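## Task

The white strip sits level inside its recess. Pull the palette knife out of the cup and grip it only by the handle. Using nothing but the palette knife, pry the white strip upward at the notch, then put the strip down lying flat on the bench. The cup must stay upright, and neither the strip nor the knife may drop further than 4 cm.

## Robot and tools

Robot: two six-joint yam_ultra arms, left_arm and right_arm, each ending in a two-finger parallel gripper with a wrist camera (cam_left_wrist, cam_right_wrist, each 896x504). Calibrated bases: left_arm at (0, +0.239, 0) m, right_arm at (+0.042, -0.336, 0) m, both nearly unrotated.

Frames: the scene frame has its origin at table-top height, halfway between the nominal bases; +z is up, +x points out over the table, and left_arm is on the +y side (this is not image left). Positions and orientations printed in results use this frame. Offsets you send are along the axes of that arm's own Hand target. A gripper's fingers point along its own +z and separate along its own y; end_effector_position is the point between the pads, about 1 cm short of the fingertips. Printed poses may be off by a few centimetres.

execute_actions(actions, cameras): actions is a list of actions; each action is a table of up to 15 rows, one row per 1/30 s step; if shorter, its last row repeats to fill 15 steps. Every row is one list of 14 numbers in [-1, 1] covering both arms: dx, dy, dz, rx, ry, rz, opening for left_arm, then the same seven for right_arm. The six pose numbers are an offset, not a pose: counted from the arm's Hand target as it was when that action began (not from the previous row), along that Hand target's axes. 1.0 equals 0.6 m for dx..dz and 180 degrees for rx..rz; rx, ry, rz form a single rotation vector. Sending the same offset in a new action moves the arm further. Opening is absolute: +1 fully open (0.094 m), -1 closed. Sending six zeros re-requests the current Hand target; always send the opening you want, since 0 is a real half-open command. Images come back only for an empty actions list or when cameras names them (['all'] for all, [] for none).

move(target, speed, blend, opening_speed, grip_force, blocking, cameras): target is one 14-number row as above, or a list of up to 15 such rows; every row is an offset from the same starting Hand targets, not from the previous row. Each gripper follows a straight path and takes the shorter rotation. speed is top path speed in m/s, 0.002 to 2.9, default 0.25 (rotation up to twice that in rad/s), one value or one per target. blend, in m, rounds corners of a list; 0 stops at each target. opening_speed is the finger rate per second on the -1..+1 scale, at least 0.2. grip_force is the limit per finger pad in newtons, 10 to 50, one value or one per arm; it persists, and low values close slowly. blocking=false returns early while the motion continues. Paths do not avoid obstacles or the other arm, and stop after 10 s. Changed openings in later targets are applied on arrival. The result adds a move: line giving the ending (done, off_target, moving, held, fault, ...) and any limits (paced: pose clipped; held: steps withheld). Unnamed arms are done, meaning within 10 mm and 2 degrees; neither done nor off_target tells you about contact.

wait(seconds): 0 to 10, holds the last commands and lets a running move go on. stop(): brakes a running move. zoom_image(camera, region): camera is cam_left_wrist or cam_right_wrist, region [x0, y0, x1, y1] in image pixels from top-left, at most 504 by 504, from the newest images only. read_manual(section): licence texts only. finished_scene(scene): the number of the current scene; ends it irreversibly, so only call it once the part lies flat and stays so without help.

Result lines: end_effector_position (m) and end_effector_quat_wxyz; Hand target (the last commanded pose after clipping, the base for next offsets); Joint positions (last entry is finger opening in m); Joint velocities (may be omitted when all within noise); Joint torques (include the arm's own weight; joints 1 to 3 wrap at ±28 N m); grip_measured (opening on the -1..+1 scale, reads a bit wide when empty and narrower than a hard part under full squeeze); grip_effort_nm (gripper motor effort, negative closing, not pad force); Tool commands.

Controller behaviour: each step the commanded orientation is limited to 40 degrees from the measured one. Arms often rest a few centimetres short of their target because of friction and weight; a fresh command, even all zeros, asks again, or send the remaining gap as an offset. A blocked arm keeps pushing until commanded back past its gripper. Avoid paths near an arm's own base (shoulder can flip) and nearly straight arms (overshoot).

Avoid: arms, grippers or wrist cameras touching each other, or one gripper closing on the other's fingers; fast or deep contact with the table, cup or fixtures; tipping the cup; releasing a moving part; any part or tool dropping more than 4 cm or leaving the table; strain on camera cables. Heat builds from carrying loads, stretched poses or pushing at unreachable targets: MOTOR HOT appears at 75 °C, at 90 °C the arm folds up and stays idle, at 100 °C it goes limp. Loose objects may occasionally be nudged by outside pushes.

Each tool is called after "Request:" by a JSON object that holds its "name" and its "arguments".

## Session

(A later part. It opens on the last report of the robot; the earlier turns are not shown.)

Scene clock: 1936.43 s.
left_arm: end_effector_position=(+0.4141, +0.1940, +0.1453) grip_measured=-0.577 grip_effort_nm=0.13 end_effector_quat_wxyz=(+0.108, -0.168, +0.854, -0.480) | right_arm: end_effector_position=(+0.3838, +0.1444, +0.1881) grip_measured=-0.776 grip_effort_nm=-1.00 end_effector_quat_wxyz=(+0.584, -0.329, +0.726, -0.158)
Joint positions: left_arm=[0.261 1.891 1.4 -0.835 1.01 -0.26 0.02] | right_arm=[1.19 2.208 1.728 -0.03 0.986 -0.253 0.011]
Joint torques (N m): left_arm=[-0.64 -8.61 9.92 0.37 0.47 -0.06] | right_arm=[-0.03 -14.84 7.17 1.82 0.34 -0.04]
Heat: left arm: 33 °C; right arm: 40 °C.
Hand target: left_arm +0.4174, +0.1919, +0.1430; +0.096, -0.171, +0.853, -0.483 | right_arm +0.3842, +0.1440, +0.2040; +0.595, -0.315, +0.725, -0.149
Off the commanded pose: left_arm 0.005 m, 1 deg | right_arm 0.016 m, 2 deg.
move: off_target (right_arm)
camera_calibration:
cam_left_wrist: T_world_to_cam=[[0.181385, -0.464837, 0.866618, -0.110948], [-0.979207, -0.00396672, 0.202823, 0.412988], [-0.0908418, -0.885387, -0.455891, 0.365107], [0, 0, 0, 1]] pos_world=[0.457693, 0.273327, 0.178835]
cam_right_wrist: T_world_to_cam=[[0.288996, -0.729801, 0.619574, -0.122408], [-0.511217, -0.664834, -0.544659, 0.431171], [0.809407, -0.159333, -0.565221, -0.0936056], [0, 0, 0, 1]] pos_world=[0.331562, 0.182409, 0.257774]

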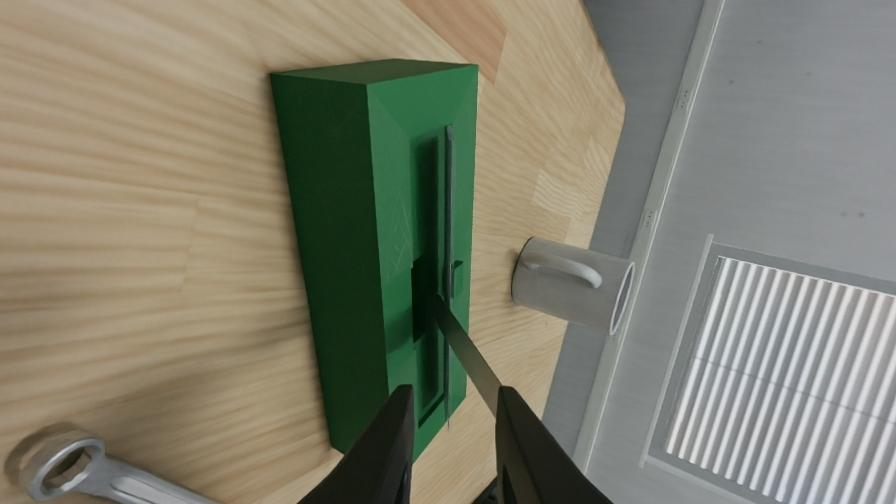

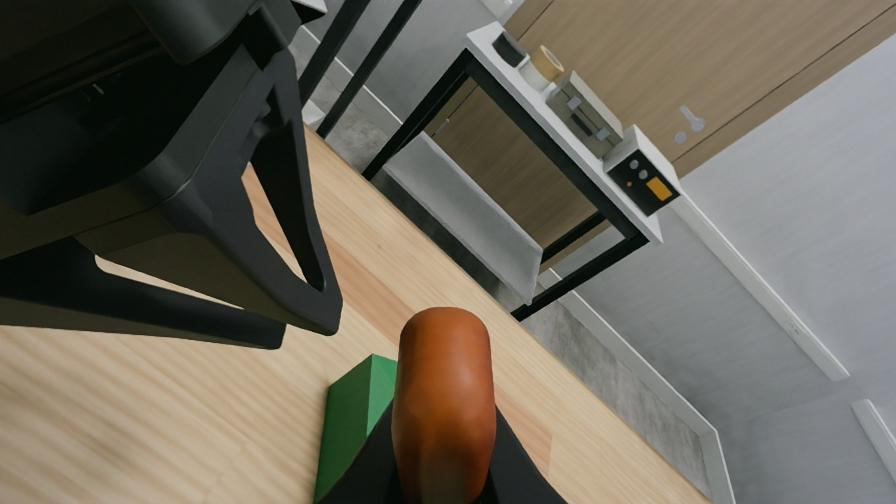

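Request:
{"name": "move", "arguments": {"target": [0,0.0017,0.145,0,0,0,-0.575,0,0,0,0,0,0,-1], "speed": 0.06, "cameras": ["all"]}}

Request:
{"name": "zoom_image", "arguments": {"camera": "cam_left_wrist", "region": [300, 60, 600, 460]}}

Scene clock: 1959.17 s.
left_arm: end_effector_position=(+0.4396, +0.1323, +0.1139) grip_measured=-0.577 grip_effort_nm=0.13 end_effector_quat_wxyz=(+0.101, -0.164, +0.855, -0.481) | right_arm: end_effector_position=(+0.3838, +0.1444, +0.1881) grip_measured=-0.776 grip_effort_nm=-1.00 end_effector_quat_wxyz=(+0.584, -0.329, +0.726, -0.158)
Joint positions: left_arm=[0.087 1.943 1.319 -0.484 0.955 -0.532 0.02] | right_arm=[1.19 2.208 1.728 -0.03 0.986 -0.253 0.011]
Joint torques (N m): left_arm=[0.03 -11.64 7.69 0.79 0.42 0.01] | right_arm=[-0.05 -14.84 7.15 1.82 0.35 -0.03]
Heat: left arm: 32 °C; right arm: 40 °C.
Hand target: left_arm +0.4395, +0.1330, +0.1146; +0.101, -0.164, +0.855, -0.482 (not the last commanded pose) | right_arm +0.3842, +0.1440, +0.2040; +0.595, -0.315, +0.725, -0.149
Off the commanded pose: left_arm 0.020 m, 1 deg | right_arm 0.016 m, 2 deg.
move: held (left_arm; a check stopped the path), off_target (right_arm); limits=held
pose unreachable (left arm): on one or more control steps of this call, first in action 0 (counted from 0), this arm could not follow its commanded pose, so it was not sent that pose on those steps. It may still have moved: this result reports where it is.
cause: moving toward the commanded pose would bring a part of the arm too close to another arm (this arm's forearm (the part past joint 3) and the right arm's wrist camera, along the way the arms are being sent, or toward where that arm still pushes).
camera_calibration:
cam_left_wrist: T_world_to_cam=[[0.181823, -0.464921, 0.866481, -0.117251], [-0.977533, 0.0100875, 0.210539, 0.440547], [-0.106625, -0.885295, -0.452641, 0.305081], [0, 0, 0, 1]] pos_world=[0.484497, 0.21113, 0.146936]
cam_right_wrist: T_world_to_cam=[[0.288996, -0.729801, 0.619574, -0.122408], [-0.511217, -0.664834, -0.544659, 0.431171], [0.809407, -0.159333, -0.565221, -0.0936056], [0, 0, 0, 1]] pos_world=[0.331562, 0.182409, 0.257774]

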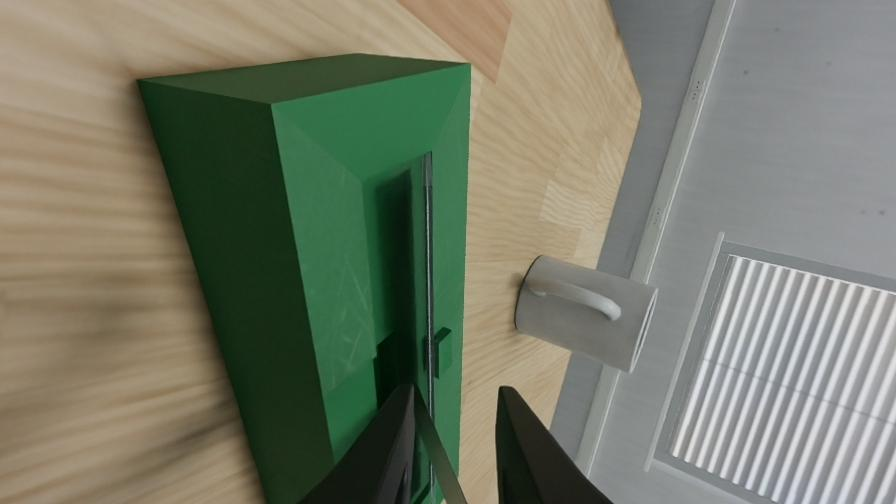

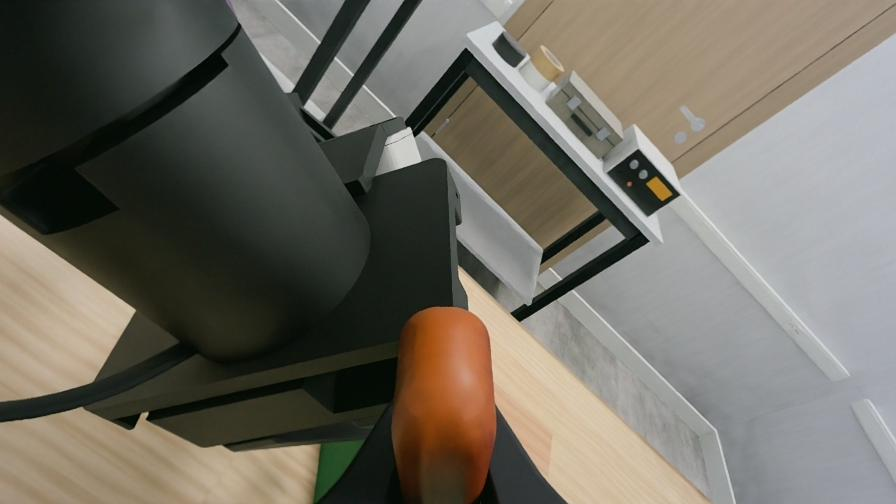

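Scaled by 1.260.

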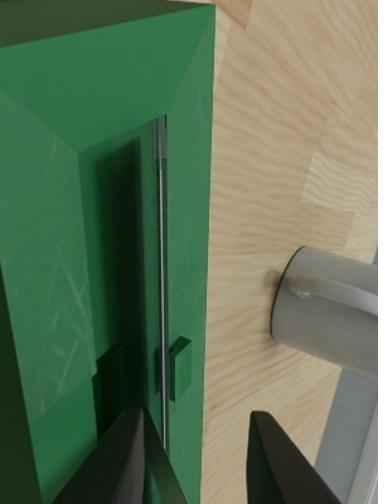

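Request:
{"name": "move", "arguments": {"target": [0,0,0,0,0,0,-0.575,0.0228,-0.1035,0.0138,-0.0431,0.0065,0.1174,-1], "speed": 0.04, "cameras": ["all"]}}

Request:
{"name": "zoom_image", "arguments": {"camera": "cam_left_wrist", "region": [300, 120, 600, 460]}}

Scene clock: 2062.97 s.
left_arm: end_effector_position=(+0.4396, +0.1323, +0.1139) grip_measured=-0.577 grip_effort_nm=0.12 end_effector_quat_wxyz=(+0.101, -0.164, +0.855, -0.481) | right_arm: end_effector_position=(+0.4087, +0.0968, +0.2176) grip_measured=-0.776 grip_effort_nm=-1.00 end_effector_quat_wxyz=(+0.577, -0.225, +0.785, +0.000)
Joint positions: left_arm=[0.087 1.943 1.319 -0.484 0.955 -0.532 0.02] | right_arm=[1.065 1.986 1.544 -0.029 0.747 0.053 0.011]
Joint torques (N m): left_arm=[0.13 -11.74 7.62 0.85 0.41 0.01] | right_arm=[-0.53 -14.45 5.38 1.89 0.18 0.09]
Heat: left arm: 36 °C; right arm: 40 °C.
Hand target: left_arm +0.4395, +0.1331, +0.1146; +0.101, -0.164, +0.855, -0.482 | right_arm +0.4082, +0.0897, +0.2280; +0.582, -0.215, +0.784, +0.009
Off the commanded pose: left_arm 0.001 m, 0 deg | right_arm 0.013 m, 2 deg.
move: off_target (right_arm)
camera_calibration:
cam_left_wrist: T_world_to_cam=[[0.182015, -0.46516, 0.866312, -0.117183], [-0.97752, 0.00974874, 0.210615, 0.440622], [-0.106415, -0.885173, -0.452929, 0.304951], [0, 0, 0, 1]] pos_world=[0.484497, 0.21113, 0.146836]
cam_right_wrist: T_world_to_cam=[[0.35005, -0.897079, 0.269657, -0.115242], [-0.606979, -0.436482, -0.664124, 0.471416], [0.713472, 0.0688007, -0.697298, -0.0587657], [0, 0, 0, 1]] pos_world=[0.368408, 0.106427, 0.303178]

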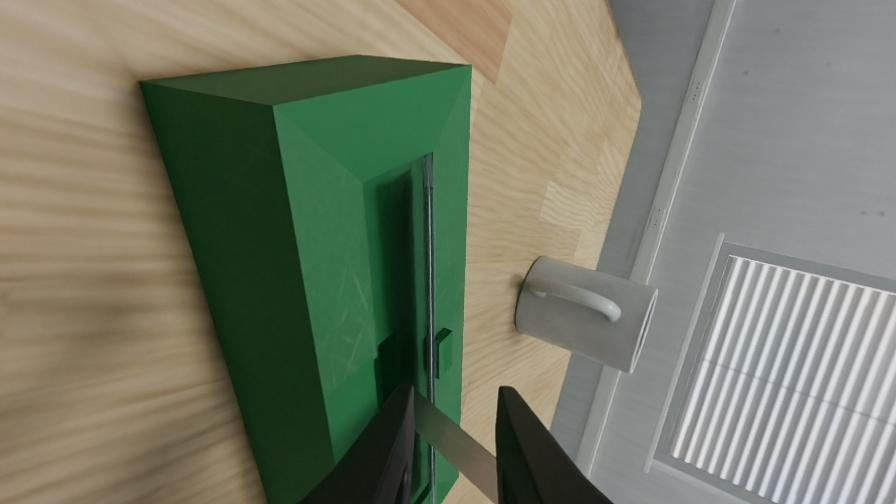

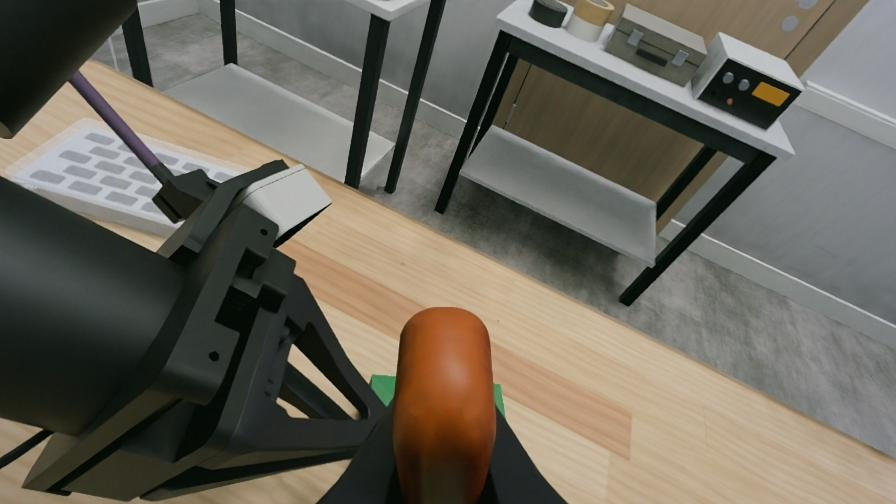

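Scaled by 1.482.

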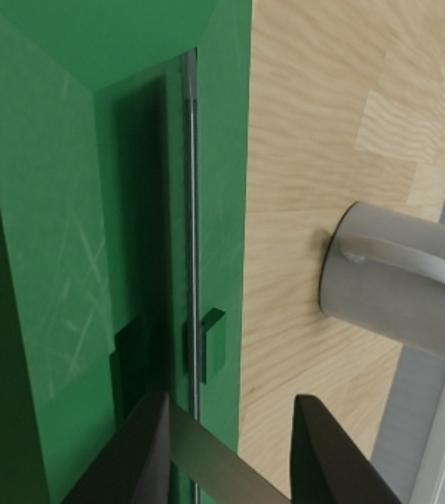

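Request:
{"name": "move", "arguments": {"target": [0,0.0108,0.0667,0,0,0,-0.575,0,0,0,0,0,0,-1], "speed": 0.05, "cameras": ["cam_left_wrist"]}}

Request:
{"name": "zoom_image", "arguments": {"camera": "cam_left_wrist", "region": [300, 120, 600, 504]}}

Scene clock: 2081.53 s.
left_arm: end_effector_position=(+0.4528, +0.1067, +0.1015) grip_measured=-0.577 grip_effort_nm=0.13 end_effector_quat_wxyz=(+0.112, -0.160, +0.854, -0.483) | right_arm: end_effector_position=(+0.4087, +0.0969, +0.2176) grip_measured=-0.776 grip_effort_nm=-1.00 end_effector_quat_wxyz=(+0.577, -0.225, +0.785, +0.000)
Joint positions: left_arm=[0.019 1.979 1.293 -0.313 0.921 -0.638 0.02] | right_arm=[1.065 1.986 1.544 -0.029 0.746 0.054 0.011]
Joint torques (N m): left_arm=[-0.44 -9.73 6.72 1.15 0.36 -0.04] | right_arm=[-0.59 -14.45 5.39 1.88 0.16 0.07]
Heat: left arm: 36 °C; right arm: 41 °C.
Hand target: left_arm +0.4517, +0.1045, +0.0885; +0.101, -0.164, +0.855, -0.482 | right_arm +0.4082, +0.0897, +0.2280; +0.582, -0.215, +0.784, +0.009
Off the commanded pose: left_arm 0.013 m, 1 deg | right_arm 0.013 m, 2 deg.
move: off_target (left_arm, right_arm)
camera_calibration:
cam_left_wrist: T_world_to_cam=[[0.162762, -0.464167, 0.870665, -0.112682], [-0.982244, 0.00721537, 0.187467, 0.46113], [-0.0932981, -0.885719, -0.454751, 0.272389], [0, 0, 0, 1]] pos_world=[0.496696, 0.185629, 0.135531]
Images, in order (width x height): cam_left_wrist 896x504.

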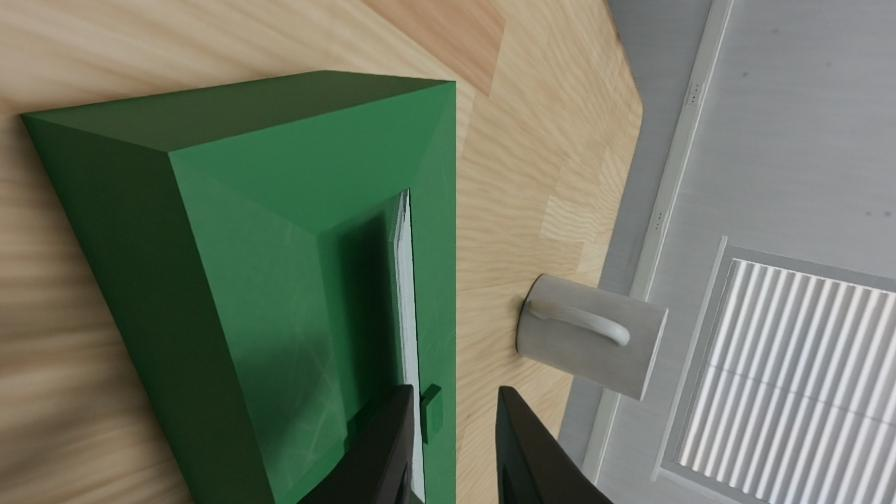

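Scaled by 1.312.

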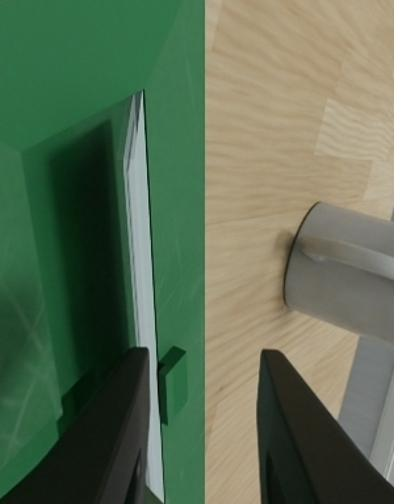

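Request:
{"name": "move", "arguments": {"target": [0,0.0217,0,0,0,0,-0.575,0,0,0,0,0,0,-1], "speed": 0.05, "cameras": ["cam_left_wrist"]}}

Request:
{"name": "zoom_image", "arguments": {"camera": "cam_left_wrist", "region": [300, 120, 600, 504]}}

Scene clock: 2090.70 s.
left_arm: end_effector_position=(+0.4500, +0.1093, +0.0893) grip_measured=-0.577 grip_effort_nm=0.13 end_effector_quat_wxyz=(+0.107, -0.164, +0.855, -0.481) | right_arm: end_effector_position=(+0.4087, +0.0969, +0.2176) grip_measured=-0.776 grip_effort_nm=-1.00 end_effector_quat_wxyz=(+0.577, -0.225, +0.785, +0.000)
Joint positions: left_arm=[0.025 1.994 1.269 -0.292 0.921 -0.632 0.02] | right_arm=[1.065 1.986 1.544 -0.029 0.746 0.054 0.011]
Joint torques (N m): left_arm=[0.38 -9.68 6.63 1.13 0.43 0.15] | right_arm=[-0.61 -14.45 5.39 1.88 0.16 0.07]
Heat: left arm: 35 °C; right arm: 41 °C.
Hand target: left_arm +0.4492, +0.1108, +0.0772; +0.101, -0.164, +0.855, -0.482 | right_arm +0.4082, +0.0897, +0.2280; +0.582, -0.215, +0.784, +0.009
Off the commanded pose: left_arm 0.012 m, 1 deg | right_arm 0.013 m, 2 deg.
move: off_target (left_arm, right_arm)
camera_calibration:
cam_left_wrist: T_world_to_cam=[[0.175869, -0.465128, 0.867598, -0.105766], [-0.979642, 0.00397349, 0.200712, 0.458556], [-0.096804, -0.885235, -0.45496, 0.270375], [0, 0, 0, 1]] pos_world=[0.493995, 0.188329, 0.122734]
Images, in order (width x height): cam_left_wrist 896x504.

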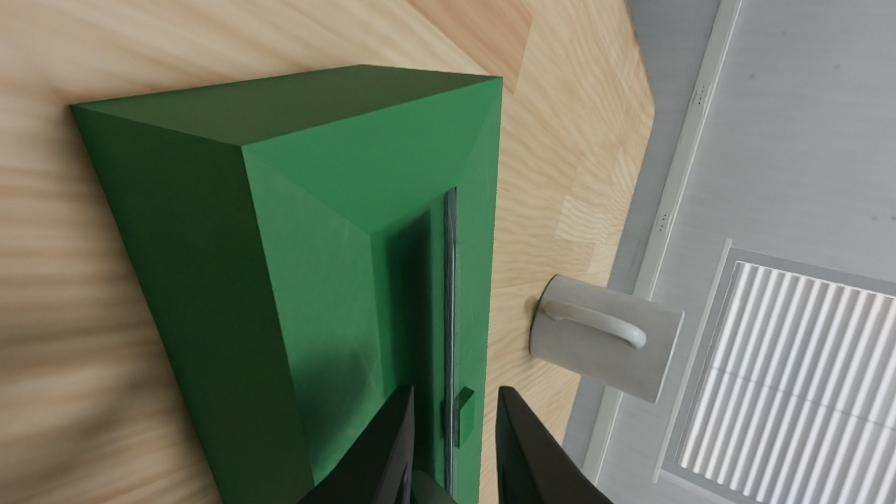

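Scaled by 1.312.

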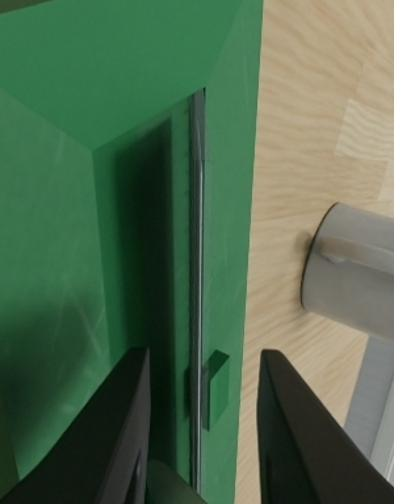

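Request:
{"name": "move", "arguments": {"target": [0,0,0.0333,0,0,0,-0.575,0,0,0,0,0,0,-1], "speed": 0.03, "cameras": ["all"]}}

Request:
{"name": "zoom_image", "arguments": {"camera": "cam_left_wrist", "region": [300, 120, 600, 504]}}

Scene clock: 2099.67 s.
left_arm: end_effector_position=(+0.4578, +0.0972, +0.0813) grip_measured=-0.577 grip_effort_nm=0.13 end_effector_quat_wxyz=(+0.112, -0.159, +0.853, -0.484) | right_arm: end_effector_position=(+0.4087, +0.0969, +0.2176) grip_measured=-0.776 grip_effort_nm=-1.00 end_effector_quat_wxyz=(+0.577, -0.225, +0.785, +0.000)
Joint positions: left_arm=[-0.005 2.027 1.269 -0.212 0.909 -0.672 0.02] | right_arm=[1.065 1.986 1.544 -0.029 0.746 0.054 0.011]
Joint torques (N m): left_arm=[-0.54 -9.84 6.52 1.2 0.34 0] | right_arm=[-0.58 -14.46 5.39 1.88 0.16 0.07]
Heat: left arm: 35 °C; right arm: 41 °C.
Hand target: left_arm +0.4558, +0.0949, +0.0670; +0.101, -0.164, +0.855, -0.482 | right_arm +0.4082, +0.0897, +0.2280; +0.582, -0.215, +0.784, +0.009
Off the commanded pose: left_arm 0.015 m, 1 deg | right_arm 0.013 m, 2 deg.
move: off_target (left_arm, right_arm)
camera_calibration:
cam_left_wrist: T_world_to_cam=[[0.161293, -0.463105, 0.871504, -0.0998481], [-0.982558, 0.00745051, 0.185805, 0.470106], [-0.0925403, -0.886272, -0.453826, 0.254856], [0, 0, 0, 1]] pos_world=[0.501596, 0.176129, 0.11533]
cam_right_wrist: T_world_to_cam=[[0.350583, -0.897152, 0.268717, -0.115144], [-0.607129, -0.436187, -0.66418, 0.471458], [0.713082, 0.0697042, -0.697607, -0.0586238], [0, 0, 0, 1]] pos_world=[0.368407, 0.106428, 0.303178]

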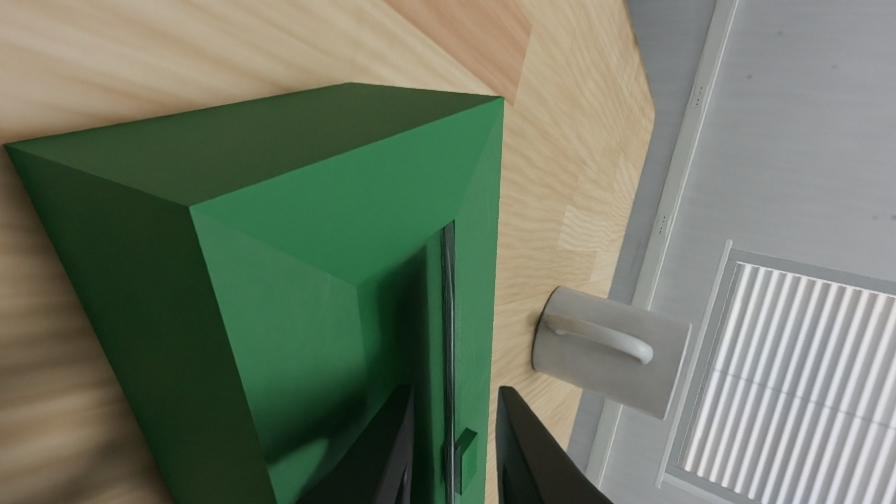

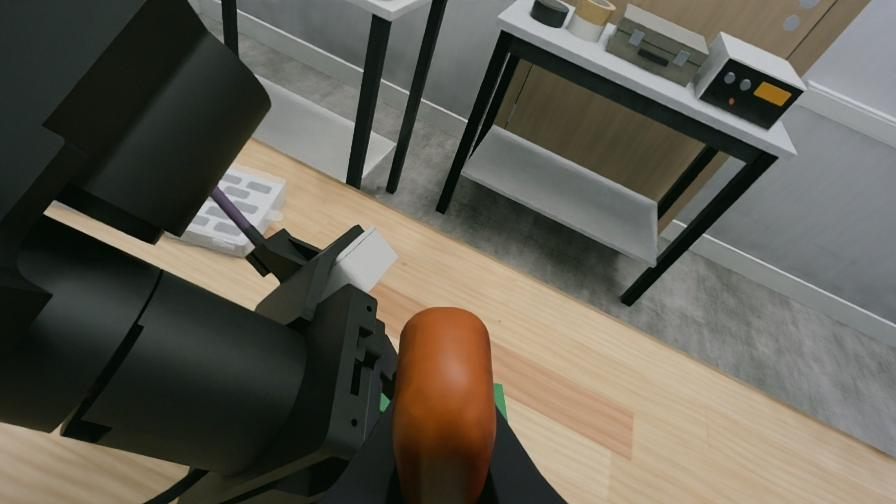

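Scaled by 1.312.

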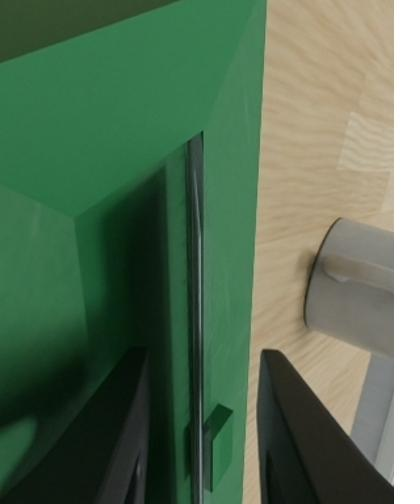

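Request:
{"name": "zoom_image", "arguments": {"camera": "cam_left_wrist", "region": [400, 200, 500, 400]}}

Scaled by 2.520.

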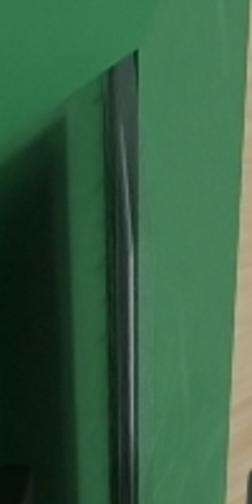

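Request:
{"name": "move", "arguments": {"target": [0.003,0,0.0267,0,0,0,-0.575,0,0,0,0,0,0,-1], "speed": 0.03, "cameras": ["cam_left_wrist"]}}

Request:
{"name": "zoom_image", "arguments": {"camera": "cam_left_wrist", "region": [370, 200, 550, 504]}}

Scene clock: 2134.40 s.
left_arm: end_effector_position=(+0.4618, +0.0838, +0.0735) grip_measured=-0.577 grip_effort_nm=0.13 end_effector_quat_wxyz=(+0.112, -0.159, +0.853, -0.484) | right_arm: end_effector_position=(+0.4087, +0.0969, +0.2176) grip_measured=-0.776 grip_effort_nm=-1.00 end_effector_quat_wxyz=(+0.577, -0.225, +0.785, +0.000)
Joint positions: left_arm=[-0.038 2.052 1.264 -0.147 0.891 -0.716 0.02] | right_arm=[1.065 1.986 1.544 -0.029 0.746 0.054 0.011]
Joint torques (N m): left_arm=[-0.47 -10.04 6.52 1.21 0.35 -0.01] | right_arm=[-0.58 -14.45 5.38 1.88 0.16 0.07]
Heat: left arm: 34 °C; right arm: 41 °C.
Hand target: left_arm +0.4595, +0.0816, +0.0589; +0.101, -0.164, +0.855, -0.482 | right_arm +0.4082, +0.0897, +0.2280; +0.582, -0.215, +0.784, +0.009
Off the commanded pose: left_arm 0.015 m, 1 deg | right_arm 0.013 m, 2 deg.
move: off_target (left_arm, right_arm)
camera_calibration:
cam_left_wrist: T_world_to_cam=[[0.160727, -0.461944, 0.872224, -0.0997069], [-0.98264, 0.00807172, 0.185349, 0.475611], [-0.0926611, -0.886873, -0.452627, 0.23975], [0, 0, 0, 1]] pos_world=[0.505596, 0.162729, 0.10733]
Images, in order (width x height): cam_left_wrist 896x504.

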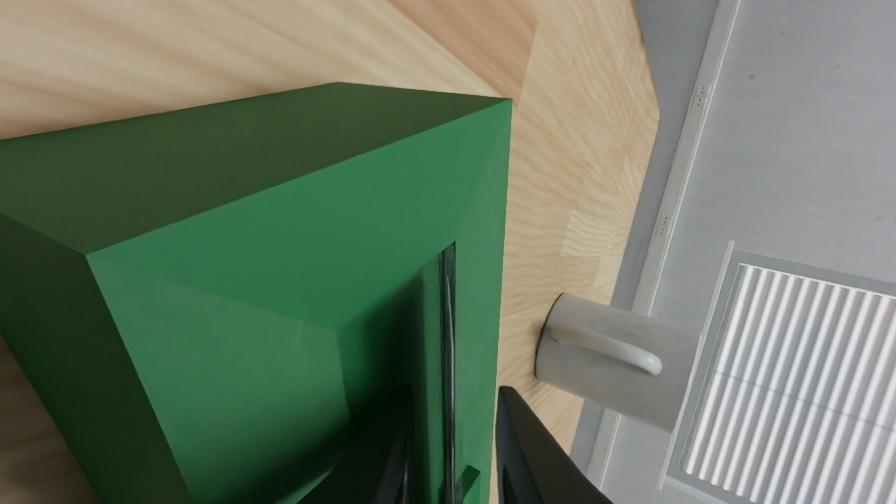

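Scaled by 1.658.

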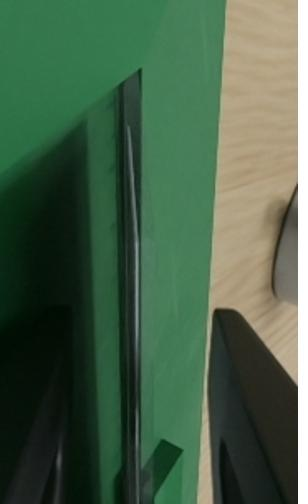

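Request:
{"name": "move", "arguments": {"target": [0,0,0,0,0,0,-1,0,0,0,0,0,0,-1], "opening_speed": 0.25, "grip_force": [30, 50], "cameras": ["cam_left_wrist"]}}

Request:
{"name": "zoom_image", "arguments": {"camera": "cam_left_wrist", "region": [370, 200, 550, 504]}}

Scene clock: 2153.23 s.
left_arm: end_effector_position=(+0.4616, +0.0842, +0.0724) grip_measured=-0.901 grip_effort_nm=-0.65 end_effector_quat_wxyz=(+0.109, -0.165, +0.853, -0.484) | right_arm: end_effector_position=(+0.4085, +0.0974, +0.2174) grip_measured=-0.776 grip_effort_nm=-1.00 end_effector_quat_wxyz=(+0.577, -0.225, +0.785, +0.002)
Joint positions: left_arm=[-0.038 2.052 1.262 -0.146 0.888 -0.728 0.005] | right_arm=[1.065 1.986 1.544 -0.029 0.743 0.056 0.011]
Joint torques (N m): left_arm=[-0.51 -9.98 6.65 1.25 0.34 0.08] | right_arm=[-0.61 -14.45 5.39 1.89 0.19 0.04]
Heat: left arm: 32 °C; right arm: 41 °C.
Hand target: left_arm +0.4595, +0.0816, +0.0588; +0.101, -0.164, +0.855, -0.482 | right_arm +0.4082, +0.0897, +0.2280; +0.582, -0.215, +0.784, +0.009
Off the commanded pose: left_arm 0.014 m, 1 deg | right_arm 0.013 m, 2 deg.
grip_force (N): 30, 50
move: off_target (left_arm, right_arm)
camera_calibration:
cam_left_wrist: T_world_to_cam=[[0.173411, -0.459673, 0.870993, -0.104511], [-0.980685, 0.000651919, 0.195594, 0.47455], [-0.0904771, -0.888088, -0.450682, 0.238578], [0, 0, 0, 1]] pos_world=[0.505093, 0.163528, 0.105732]
Images, in order (width x height): cam_left_wrist 896x504.

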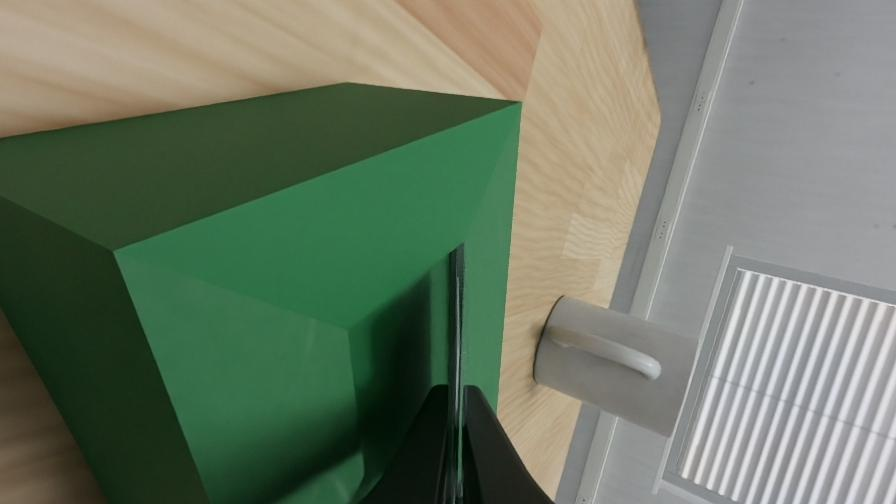

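Scaled by 1.658.

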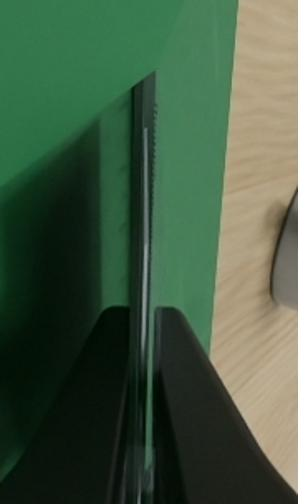

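Request:
{"name": "move", "arguments": {"target": [[0,0,0,0,0,0,-1,0,0.0075,0,0,0,0,-1],[0,0,0,0,0,0,-1,-0.1416,0.0075,-0.0496,0,0,0,-1]], "speed": 0.05, "cameras": ["all"]}}

Scene clock: 2179.60 s.
left_arm: end_effector_position=(+0.4616, +0.0842, +0.0724) grip_measured=-0.901 grip_effort_nm=-0.65 end_effector_quat_wxyz=(+0.109, -0.165, +0.853, -0.484) | right_arm: end_effector_position=(+0.3992, +0.1093, +0.3179) grip_measured=-0.776 grip_effort_nm=-1.00 end_effector_quat_wxyz=(+0.585, -0.217, +0.782, +0.013)
Joint positions: left_arm=[-0.038 2.052 1.262 -0.146 0.888 -0.728 0.005] | right_arm=[1.095 1.998 1.946 -0.402 0.766 0.078 0.011]
Joint torques (N m): left_arm=[-0.49 -10 6.67 1.25 0.34 0.08] | right_arm=[0.47 -9.2 9.02 1.65 0.36 0.1]
Heat: left arm: 32 °C; right arm: 41 °C.
Hand target: left_arm +0.4595, +0.0816, +0.0588; +0.101, -0.164, +0.855, -0.482 | right_arm +0.3992, +0.1136, +0.3146; +0.582, -0.214, +0.784, +0.009
Off the commanded pose: left_arm 0.014 m, 1 deg | right_arm 0.005 m, 1 deg.
grip_force (N): 30, 50
move: off_target (left_arm)
camera_calibration:
cam_left_wrist: T_world_to_cam=[[0.173796, -0.459476, 0.87102, -0.10474], [-0.980618, 0.000506006, 0.195931, 0.474505], [-0.0904663, -0.88819, -0.450483, 0.238568], [0, 0, 0, 1]] pos_world=[0.505093, 0.163528, 0.105732]
cam_right_wrist: T_world_to_cam=[[0.352013, -0.904014, 0.242583, -0.119121], [-0.599069, -0.416735, -0.683702, 0.538571], [0.719169, 0.0953481, -0.688263, 0.00911009], [0, 0, 0, 1]] pos_world=[0.358022, 0.115885, 0.403389]

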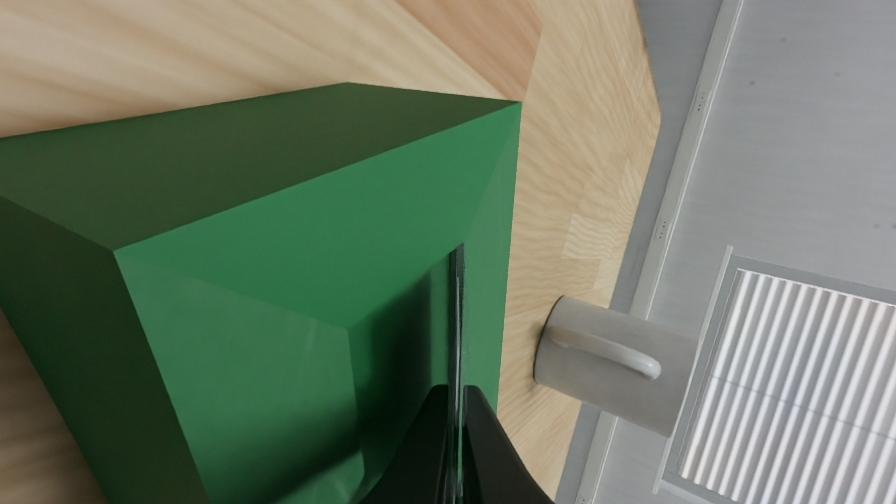

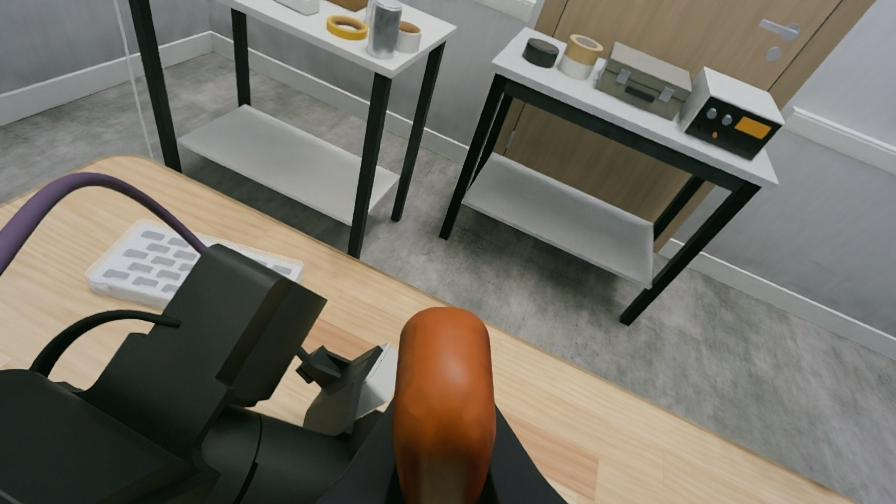

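Request:
{"name": "move", "arguments": {"target": [0,0,0,0,0,0,-1,0.0967,-0.4207,-0.0983,0,0,0,-1], "speed": 0.2, "cameras": ["all"]}}

Scene clock: 2317.03 s.
left_arm: end_effector_position=(+0.4616, +0.0842, +0.0724) grip_measured=-0.901 grip_effort_nm=-0.65 end_effector_quat_wxyz=(+0.109, -0.165, +0.853, -0.484) | right_arm: end_effector_position=(+0.4228, -0.1484, +0.3442) grip_measured=-0.776 grip_effort_nm=-1.00 end_effector_quat_wxyz=(+0.585, -0.210, +0.783, +0.007)
Joint positions: left_arm=[-0.038 2.052 1.262 -0.146 0.888 -0.728 0.005] | right_arm=[0.556 1.283 1.252 -0.303 0.284 -0.153 0.011]
Joint torques (N m): left_arm=[-0.5 -9.99 6.67 1.24 0.35 0.08] | right_arm=[-0.38 -5.65 5.53 2.05 -0.04 -0.12]
Heat: left arm: 32 °C; right arm: 38 °C.
Hand target: left_arm +0.4595, +0.0816, +0.0588; +0.101, -0.164, +0.855, -0.482 | right_arm +0.4198, -0.1500, +0.3398; +0.582, -0.215, +0.784, +0.009
Off the commanded pose: left_arm 0.014 m, 1 deg | right_arm 0.006 m, 1 deg.
grip_force (N): 30, 50
move: off_target (left_arm)
camera_calibration:
cam_left_wrist: T_world_to_cam=[[0.173796, -0.459476, 0.87102, -0.10474], [-0.980618, 0.000506006, 0.195931, 0.474505], [-0.0904663, -0.88819, -0.450483, 0.238568], [0, 0, 0, 1]] pos_world=[0.505093, 0.163528, 0.105732]
cam_right_wrist: T_world_to_cam=[[0.334767, -0.910176, 0.243948, -0.360909], [-0.605616, -0.406156, -0.6843, 0.467812], [0.721915, 0.0813418, -0.687185, 0.0311741], [0, 0, 0, 1]] pos_world=[0.38163, -0.141022, 0.429589]

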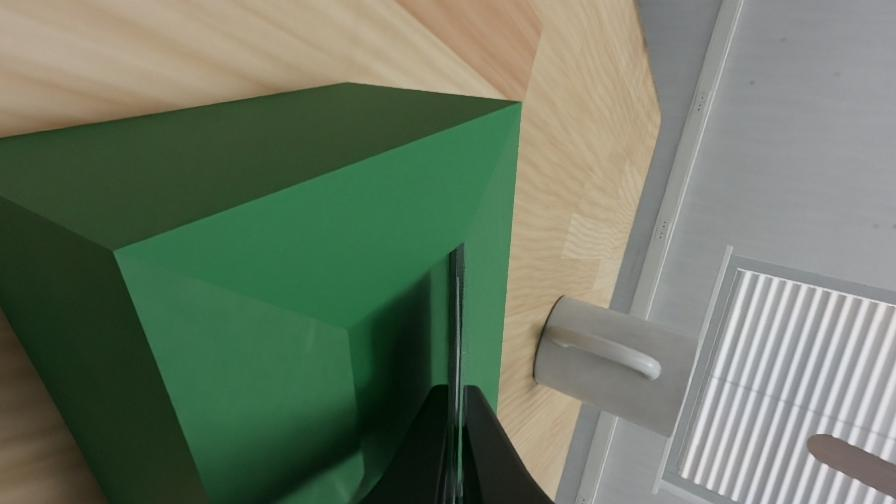

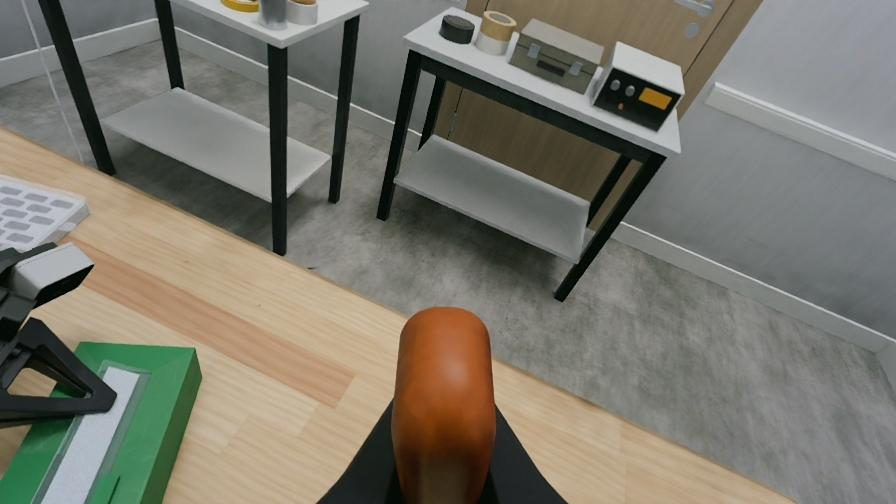

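Request:
{"name": "zoom_image", "arguments": {"camera": "cam_right_wrist", "region": [0, 230, 220, 504]}}

Scaled by 1.839.

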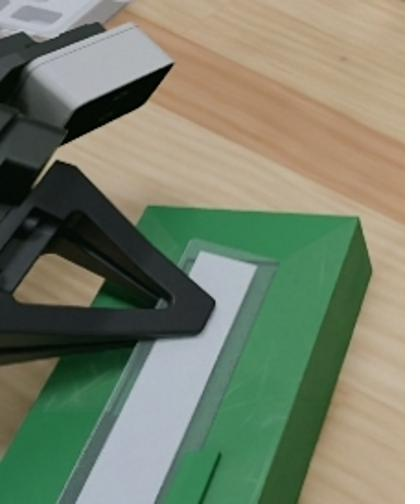

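Request:
{"name": "move", "arguments": {"target": [-0.0005,-0.0157,-0.0387,0,0,0,-1,0,0,0,0,0,0,-1], "speed": 0.04, "cameras": ["all"]}}

Request:
{"name": "zoom_image", "arguments": {"camera": "cam_right_wrist", "region": [0, 230, 220, 504]}}

Scene clock: 2325.80 s.
left_arm: end_effector_position=(+0.4578, +0.0929, +0.0708) grip_measured=-0.901 grip_effort_nm=-0.65 end_effector_quat_wxyz=(+0.103, -0.165, +0.853, -0.485) | right_arm: end_effector_position=(+0.4228, -0.1483, +0.3442) grip_measured=-0.776 grip_effort_nm=-1.00 end_effector_quat_wxyz=(+0.585, -0.210, +0.783, +0.007)
Joint positions: left_arm=[-0.015 2.052 1.262 -0.184 0.908 -0.693 0.005] | right_arm=[0.556 1.283 1.252 -0.303 0.283 -0.153 0.011]
Joint torques (N m): left_arm=[0.39 -14.95 7.64 0.6 0.35 0.16] | right_arm=[-0.4 -5.67 5.52 2.04 -0.07 -0.08]
Heat: left arm: 32 °C; right arm: 39 °C.
Hand target: left_arm +0.4538, +0.0956, +0.0788; +0.101, -0.164, +0.855, -0.482 | right_arm +0.4198, -0.1500, +0.3398; +0.582, -0.215, +0.784, +0.009
Off the commanded pose: left_arm 0.009 m, 0 deg | right_arm 0.006 m, 1 deg.
grip_force (N): 30, 50
move: done
camera_calibration:
cam_left_wrist: T_world_to_cam=[[0.179793, -0.457558, 0.870813, -0.10147], [-0.978568, 0.0071515, 0.205798, 0.468935], [-0.100392, -0.889151, -0.446466, 0.249689], [0, 0, 0, 1]] pos_world=[0.502196, 0.172229, 0.103333]
cam_right_wrist: T_world_to_cam=[[0.335118, -0.910063, 0.243887, -0.361001], [-0.605499, -0.406349, -0.684289, 0.467735], [0.721849, 0.081644, -0.687218, 0.0312559], [0, 0, 0, 1]] pos_world=[0.381629, -0.141022, 0.429589]

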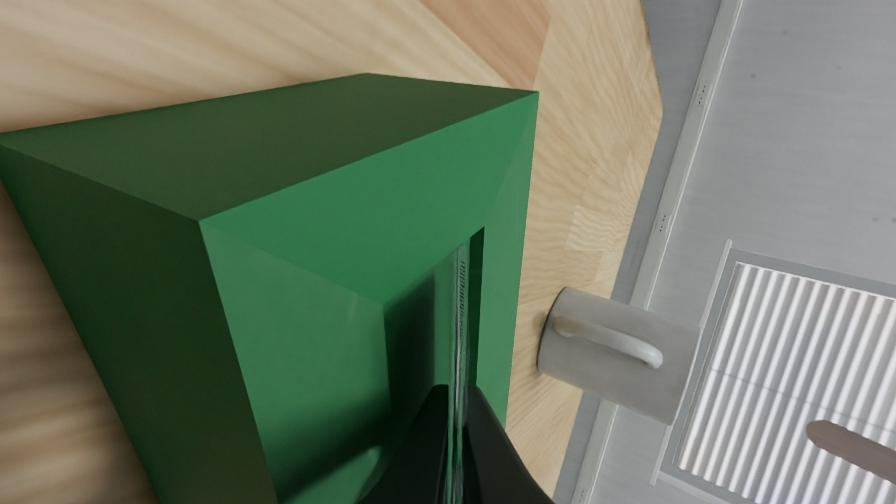

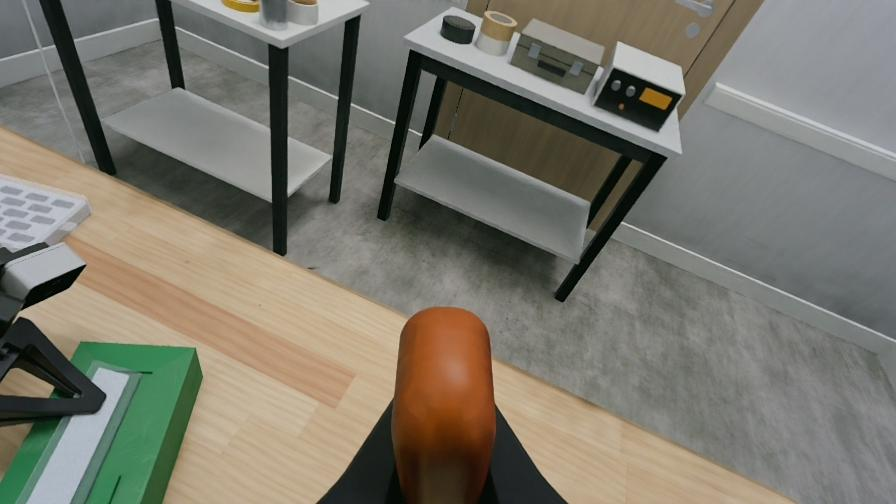

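Scaled by 1.839.

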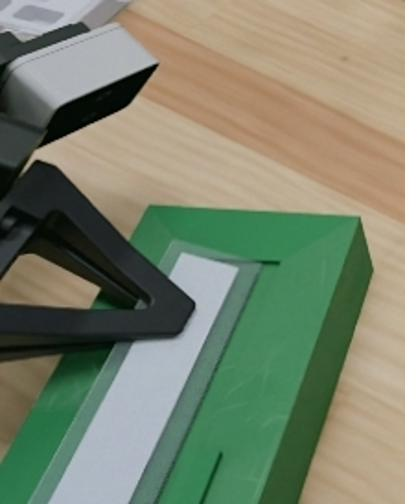

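Request:
{"name": "move", "arguments": {"target": [-0.0017,-0.0915,-0.0745,0,0,0,-1,0,0,0,0,0,0,-1], "speed": 0.05, "cameras": ["all"]}}

Scene clock: 2334.07 s.
left_arm: end_effector_position=(+0.4483, +0.1040, +0.1225) grip_measured=-0.901 grip_effort_nm=-0.65 end_effector_quat_wxyz=(+0.081, -0.181, +0.859, -0.472) | right_arm: end_effector_position=(+0.4228, -0.1483, +0.3442) grip_measured=-0.776 grip_effort_nm=-1.00 end_effector_quat_wxyz=(+0.585, -0.210, +0.783, +0.007)
Joint positions: left_arm=[0.008 1.956 1.387 -0.493 0.902 -0.653 0.005] | right_arm=[0.556 1.283 1.252 -0.303 0.283 -0.153 0.011]
Joint torques (N m): left_arm=[0.46 -15.94 9.95 0.76 0.53 0.09] | right_arm=[-0.39 -5.67 5.53 2.05 -0.07 -0.08]
Heat: left arm: 32 °C; right arm: 39 °C.
Hand target: left_arm +0.4500, +0.1049, +0.1490; +0.101, -0.164, +0.855, -0.482 | right_arm +0.4198, -0.1500, +0.3398; +0.582, -0.215, +0.784, +0.009
Off the commanded pose: left_arm 0.027 m, 3 deg | right_arm 0.006 m, 1 deg.
grip_force (N): 30, 50
move: off_target (left_arm)
camera_calibration:
cam_left_wrist: T_world_to_cam=[[0.231928, -0.472047, 0.850518, -0.159097], [-0.965075, -0.00216419, 0.261966, 0.436932], [-0.121819, -0.881571, -0.456062, 0.291619], [0, 0, 0, 1]] pos_world=[0.494096, 0.182927, 0.15385]
cam_right_wrist: T_world_to_cam=[[0.335118, -0.910063, 0.243887, -0.361001], [-0.605499, -0.406349, -0.684289, 0.467735], [0.721849, 0.081644, -0.687218, 0.0312559], [0, 0, 0, 1]] pos_world=[0.381629, -0.141022, 0.429589]

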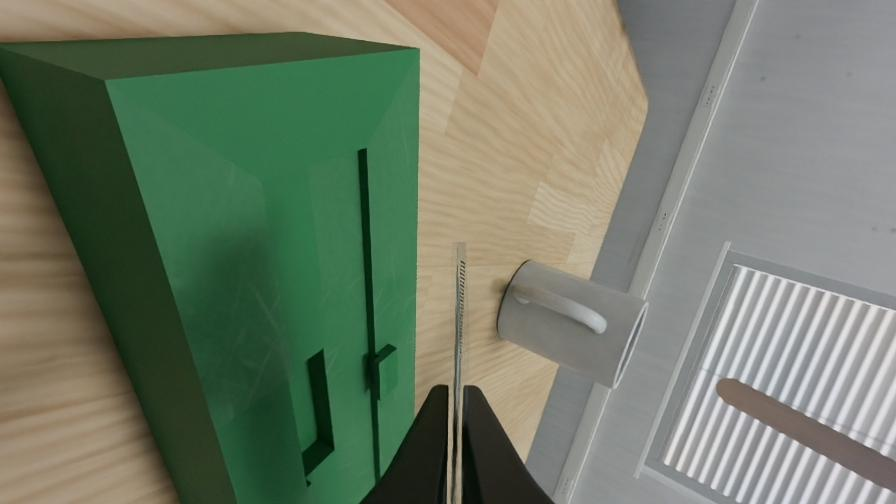

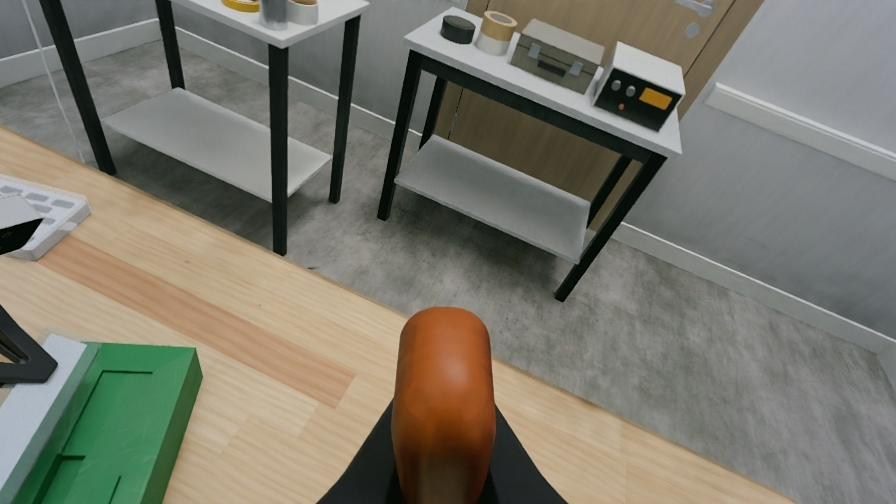

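Request:
{"name": "move", "arguments": {"target": [0.4903,-0.1108,0.1513,0.0609,-0.0373,-0.0229,-1,0,0,0,0,0,0,-1], "speed": 0.15, "cameras": ["all"]}}

Scene clock: 2375.23 s.
left_arm: end_effector_position=(+0.2196, -0.1114, +0.1531) grip_measured=-0.901 grip_effort_nm=-0.65 end_effector_quat_wxyz=(+0.142, -0.210, +0.795, -0.550) | right_arm: end_effector_position=(+0.4228, -0.1483, +0.3442) grip_measured=-0.776 grip_effort_nm=-1.00 end_effector_quat_wxyz=(+0.585, -0.210, +0.783, +0.007)
Joint positions: left_arm=[-0.987 1.368 0.561 0.444 0.071 -1.549 0.005] | right_arm=[0.556 1.283 1.252 -0.303 0.283 -0.153 0.011]
Joint torques (N m): left_arm=[-0.46 -6.34 7.16 1.9 -0.16 -0.02] | right_arm=[-0.39 -5.67 5.53 2.04 -0.07 -0.08]
Heat: left arm: 36 °C; right arm: 40 °C.
Hand target: left_arm +0.2198, -0.1101, +0.1550; +0.149, -0.212, +0.791, -0.555 | right_arm +0.4198, -0.1500, +0.3398; +0.582, -0.215, +0.784, +0.009
Off the commanded pose: left_arm 0.002 m, 1 deg | right_arm 0.006 m, 1 deg.
grip_force (N): 30, 50
move: done
camera_calibration:
cam_left_wrist: T_world_to_cam=[[0.172825, -0.286538, 0.942352, -0.214265], [-0.984447, -0.0808881, 0.15595, 0.219419], [0.0315395, -0.954648, -0.296061, 0.0215253], [0, 0, 0, 1]] pos_world=[0.252358, -0.0230977, 0.174068]
cam_right_wrist: T_world_to_cam=[[0.335118, -0.910063, 0.243887, -0.361001], [-0.605499, -0.406349, -0.684289, 0.467735], [0.721849, 0.081644, -0.687218, 0.0312559], [0, 0, 0, 1]] pos_world=[0.381629, -0.141022, 0.429589]

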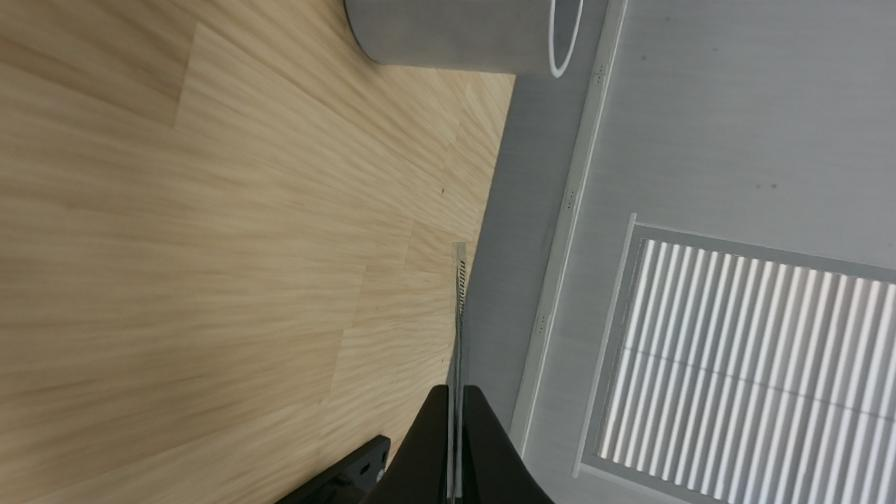

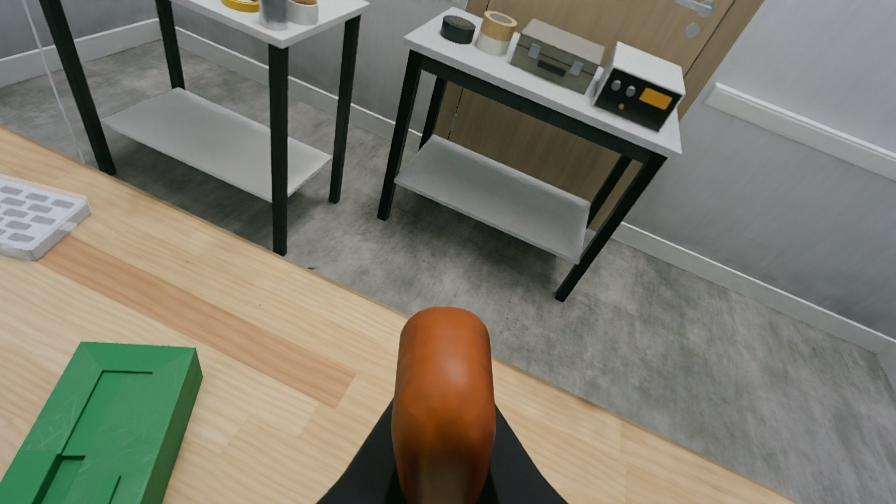

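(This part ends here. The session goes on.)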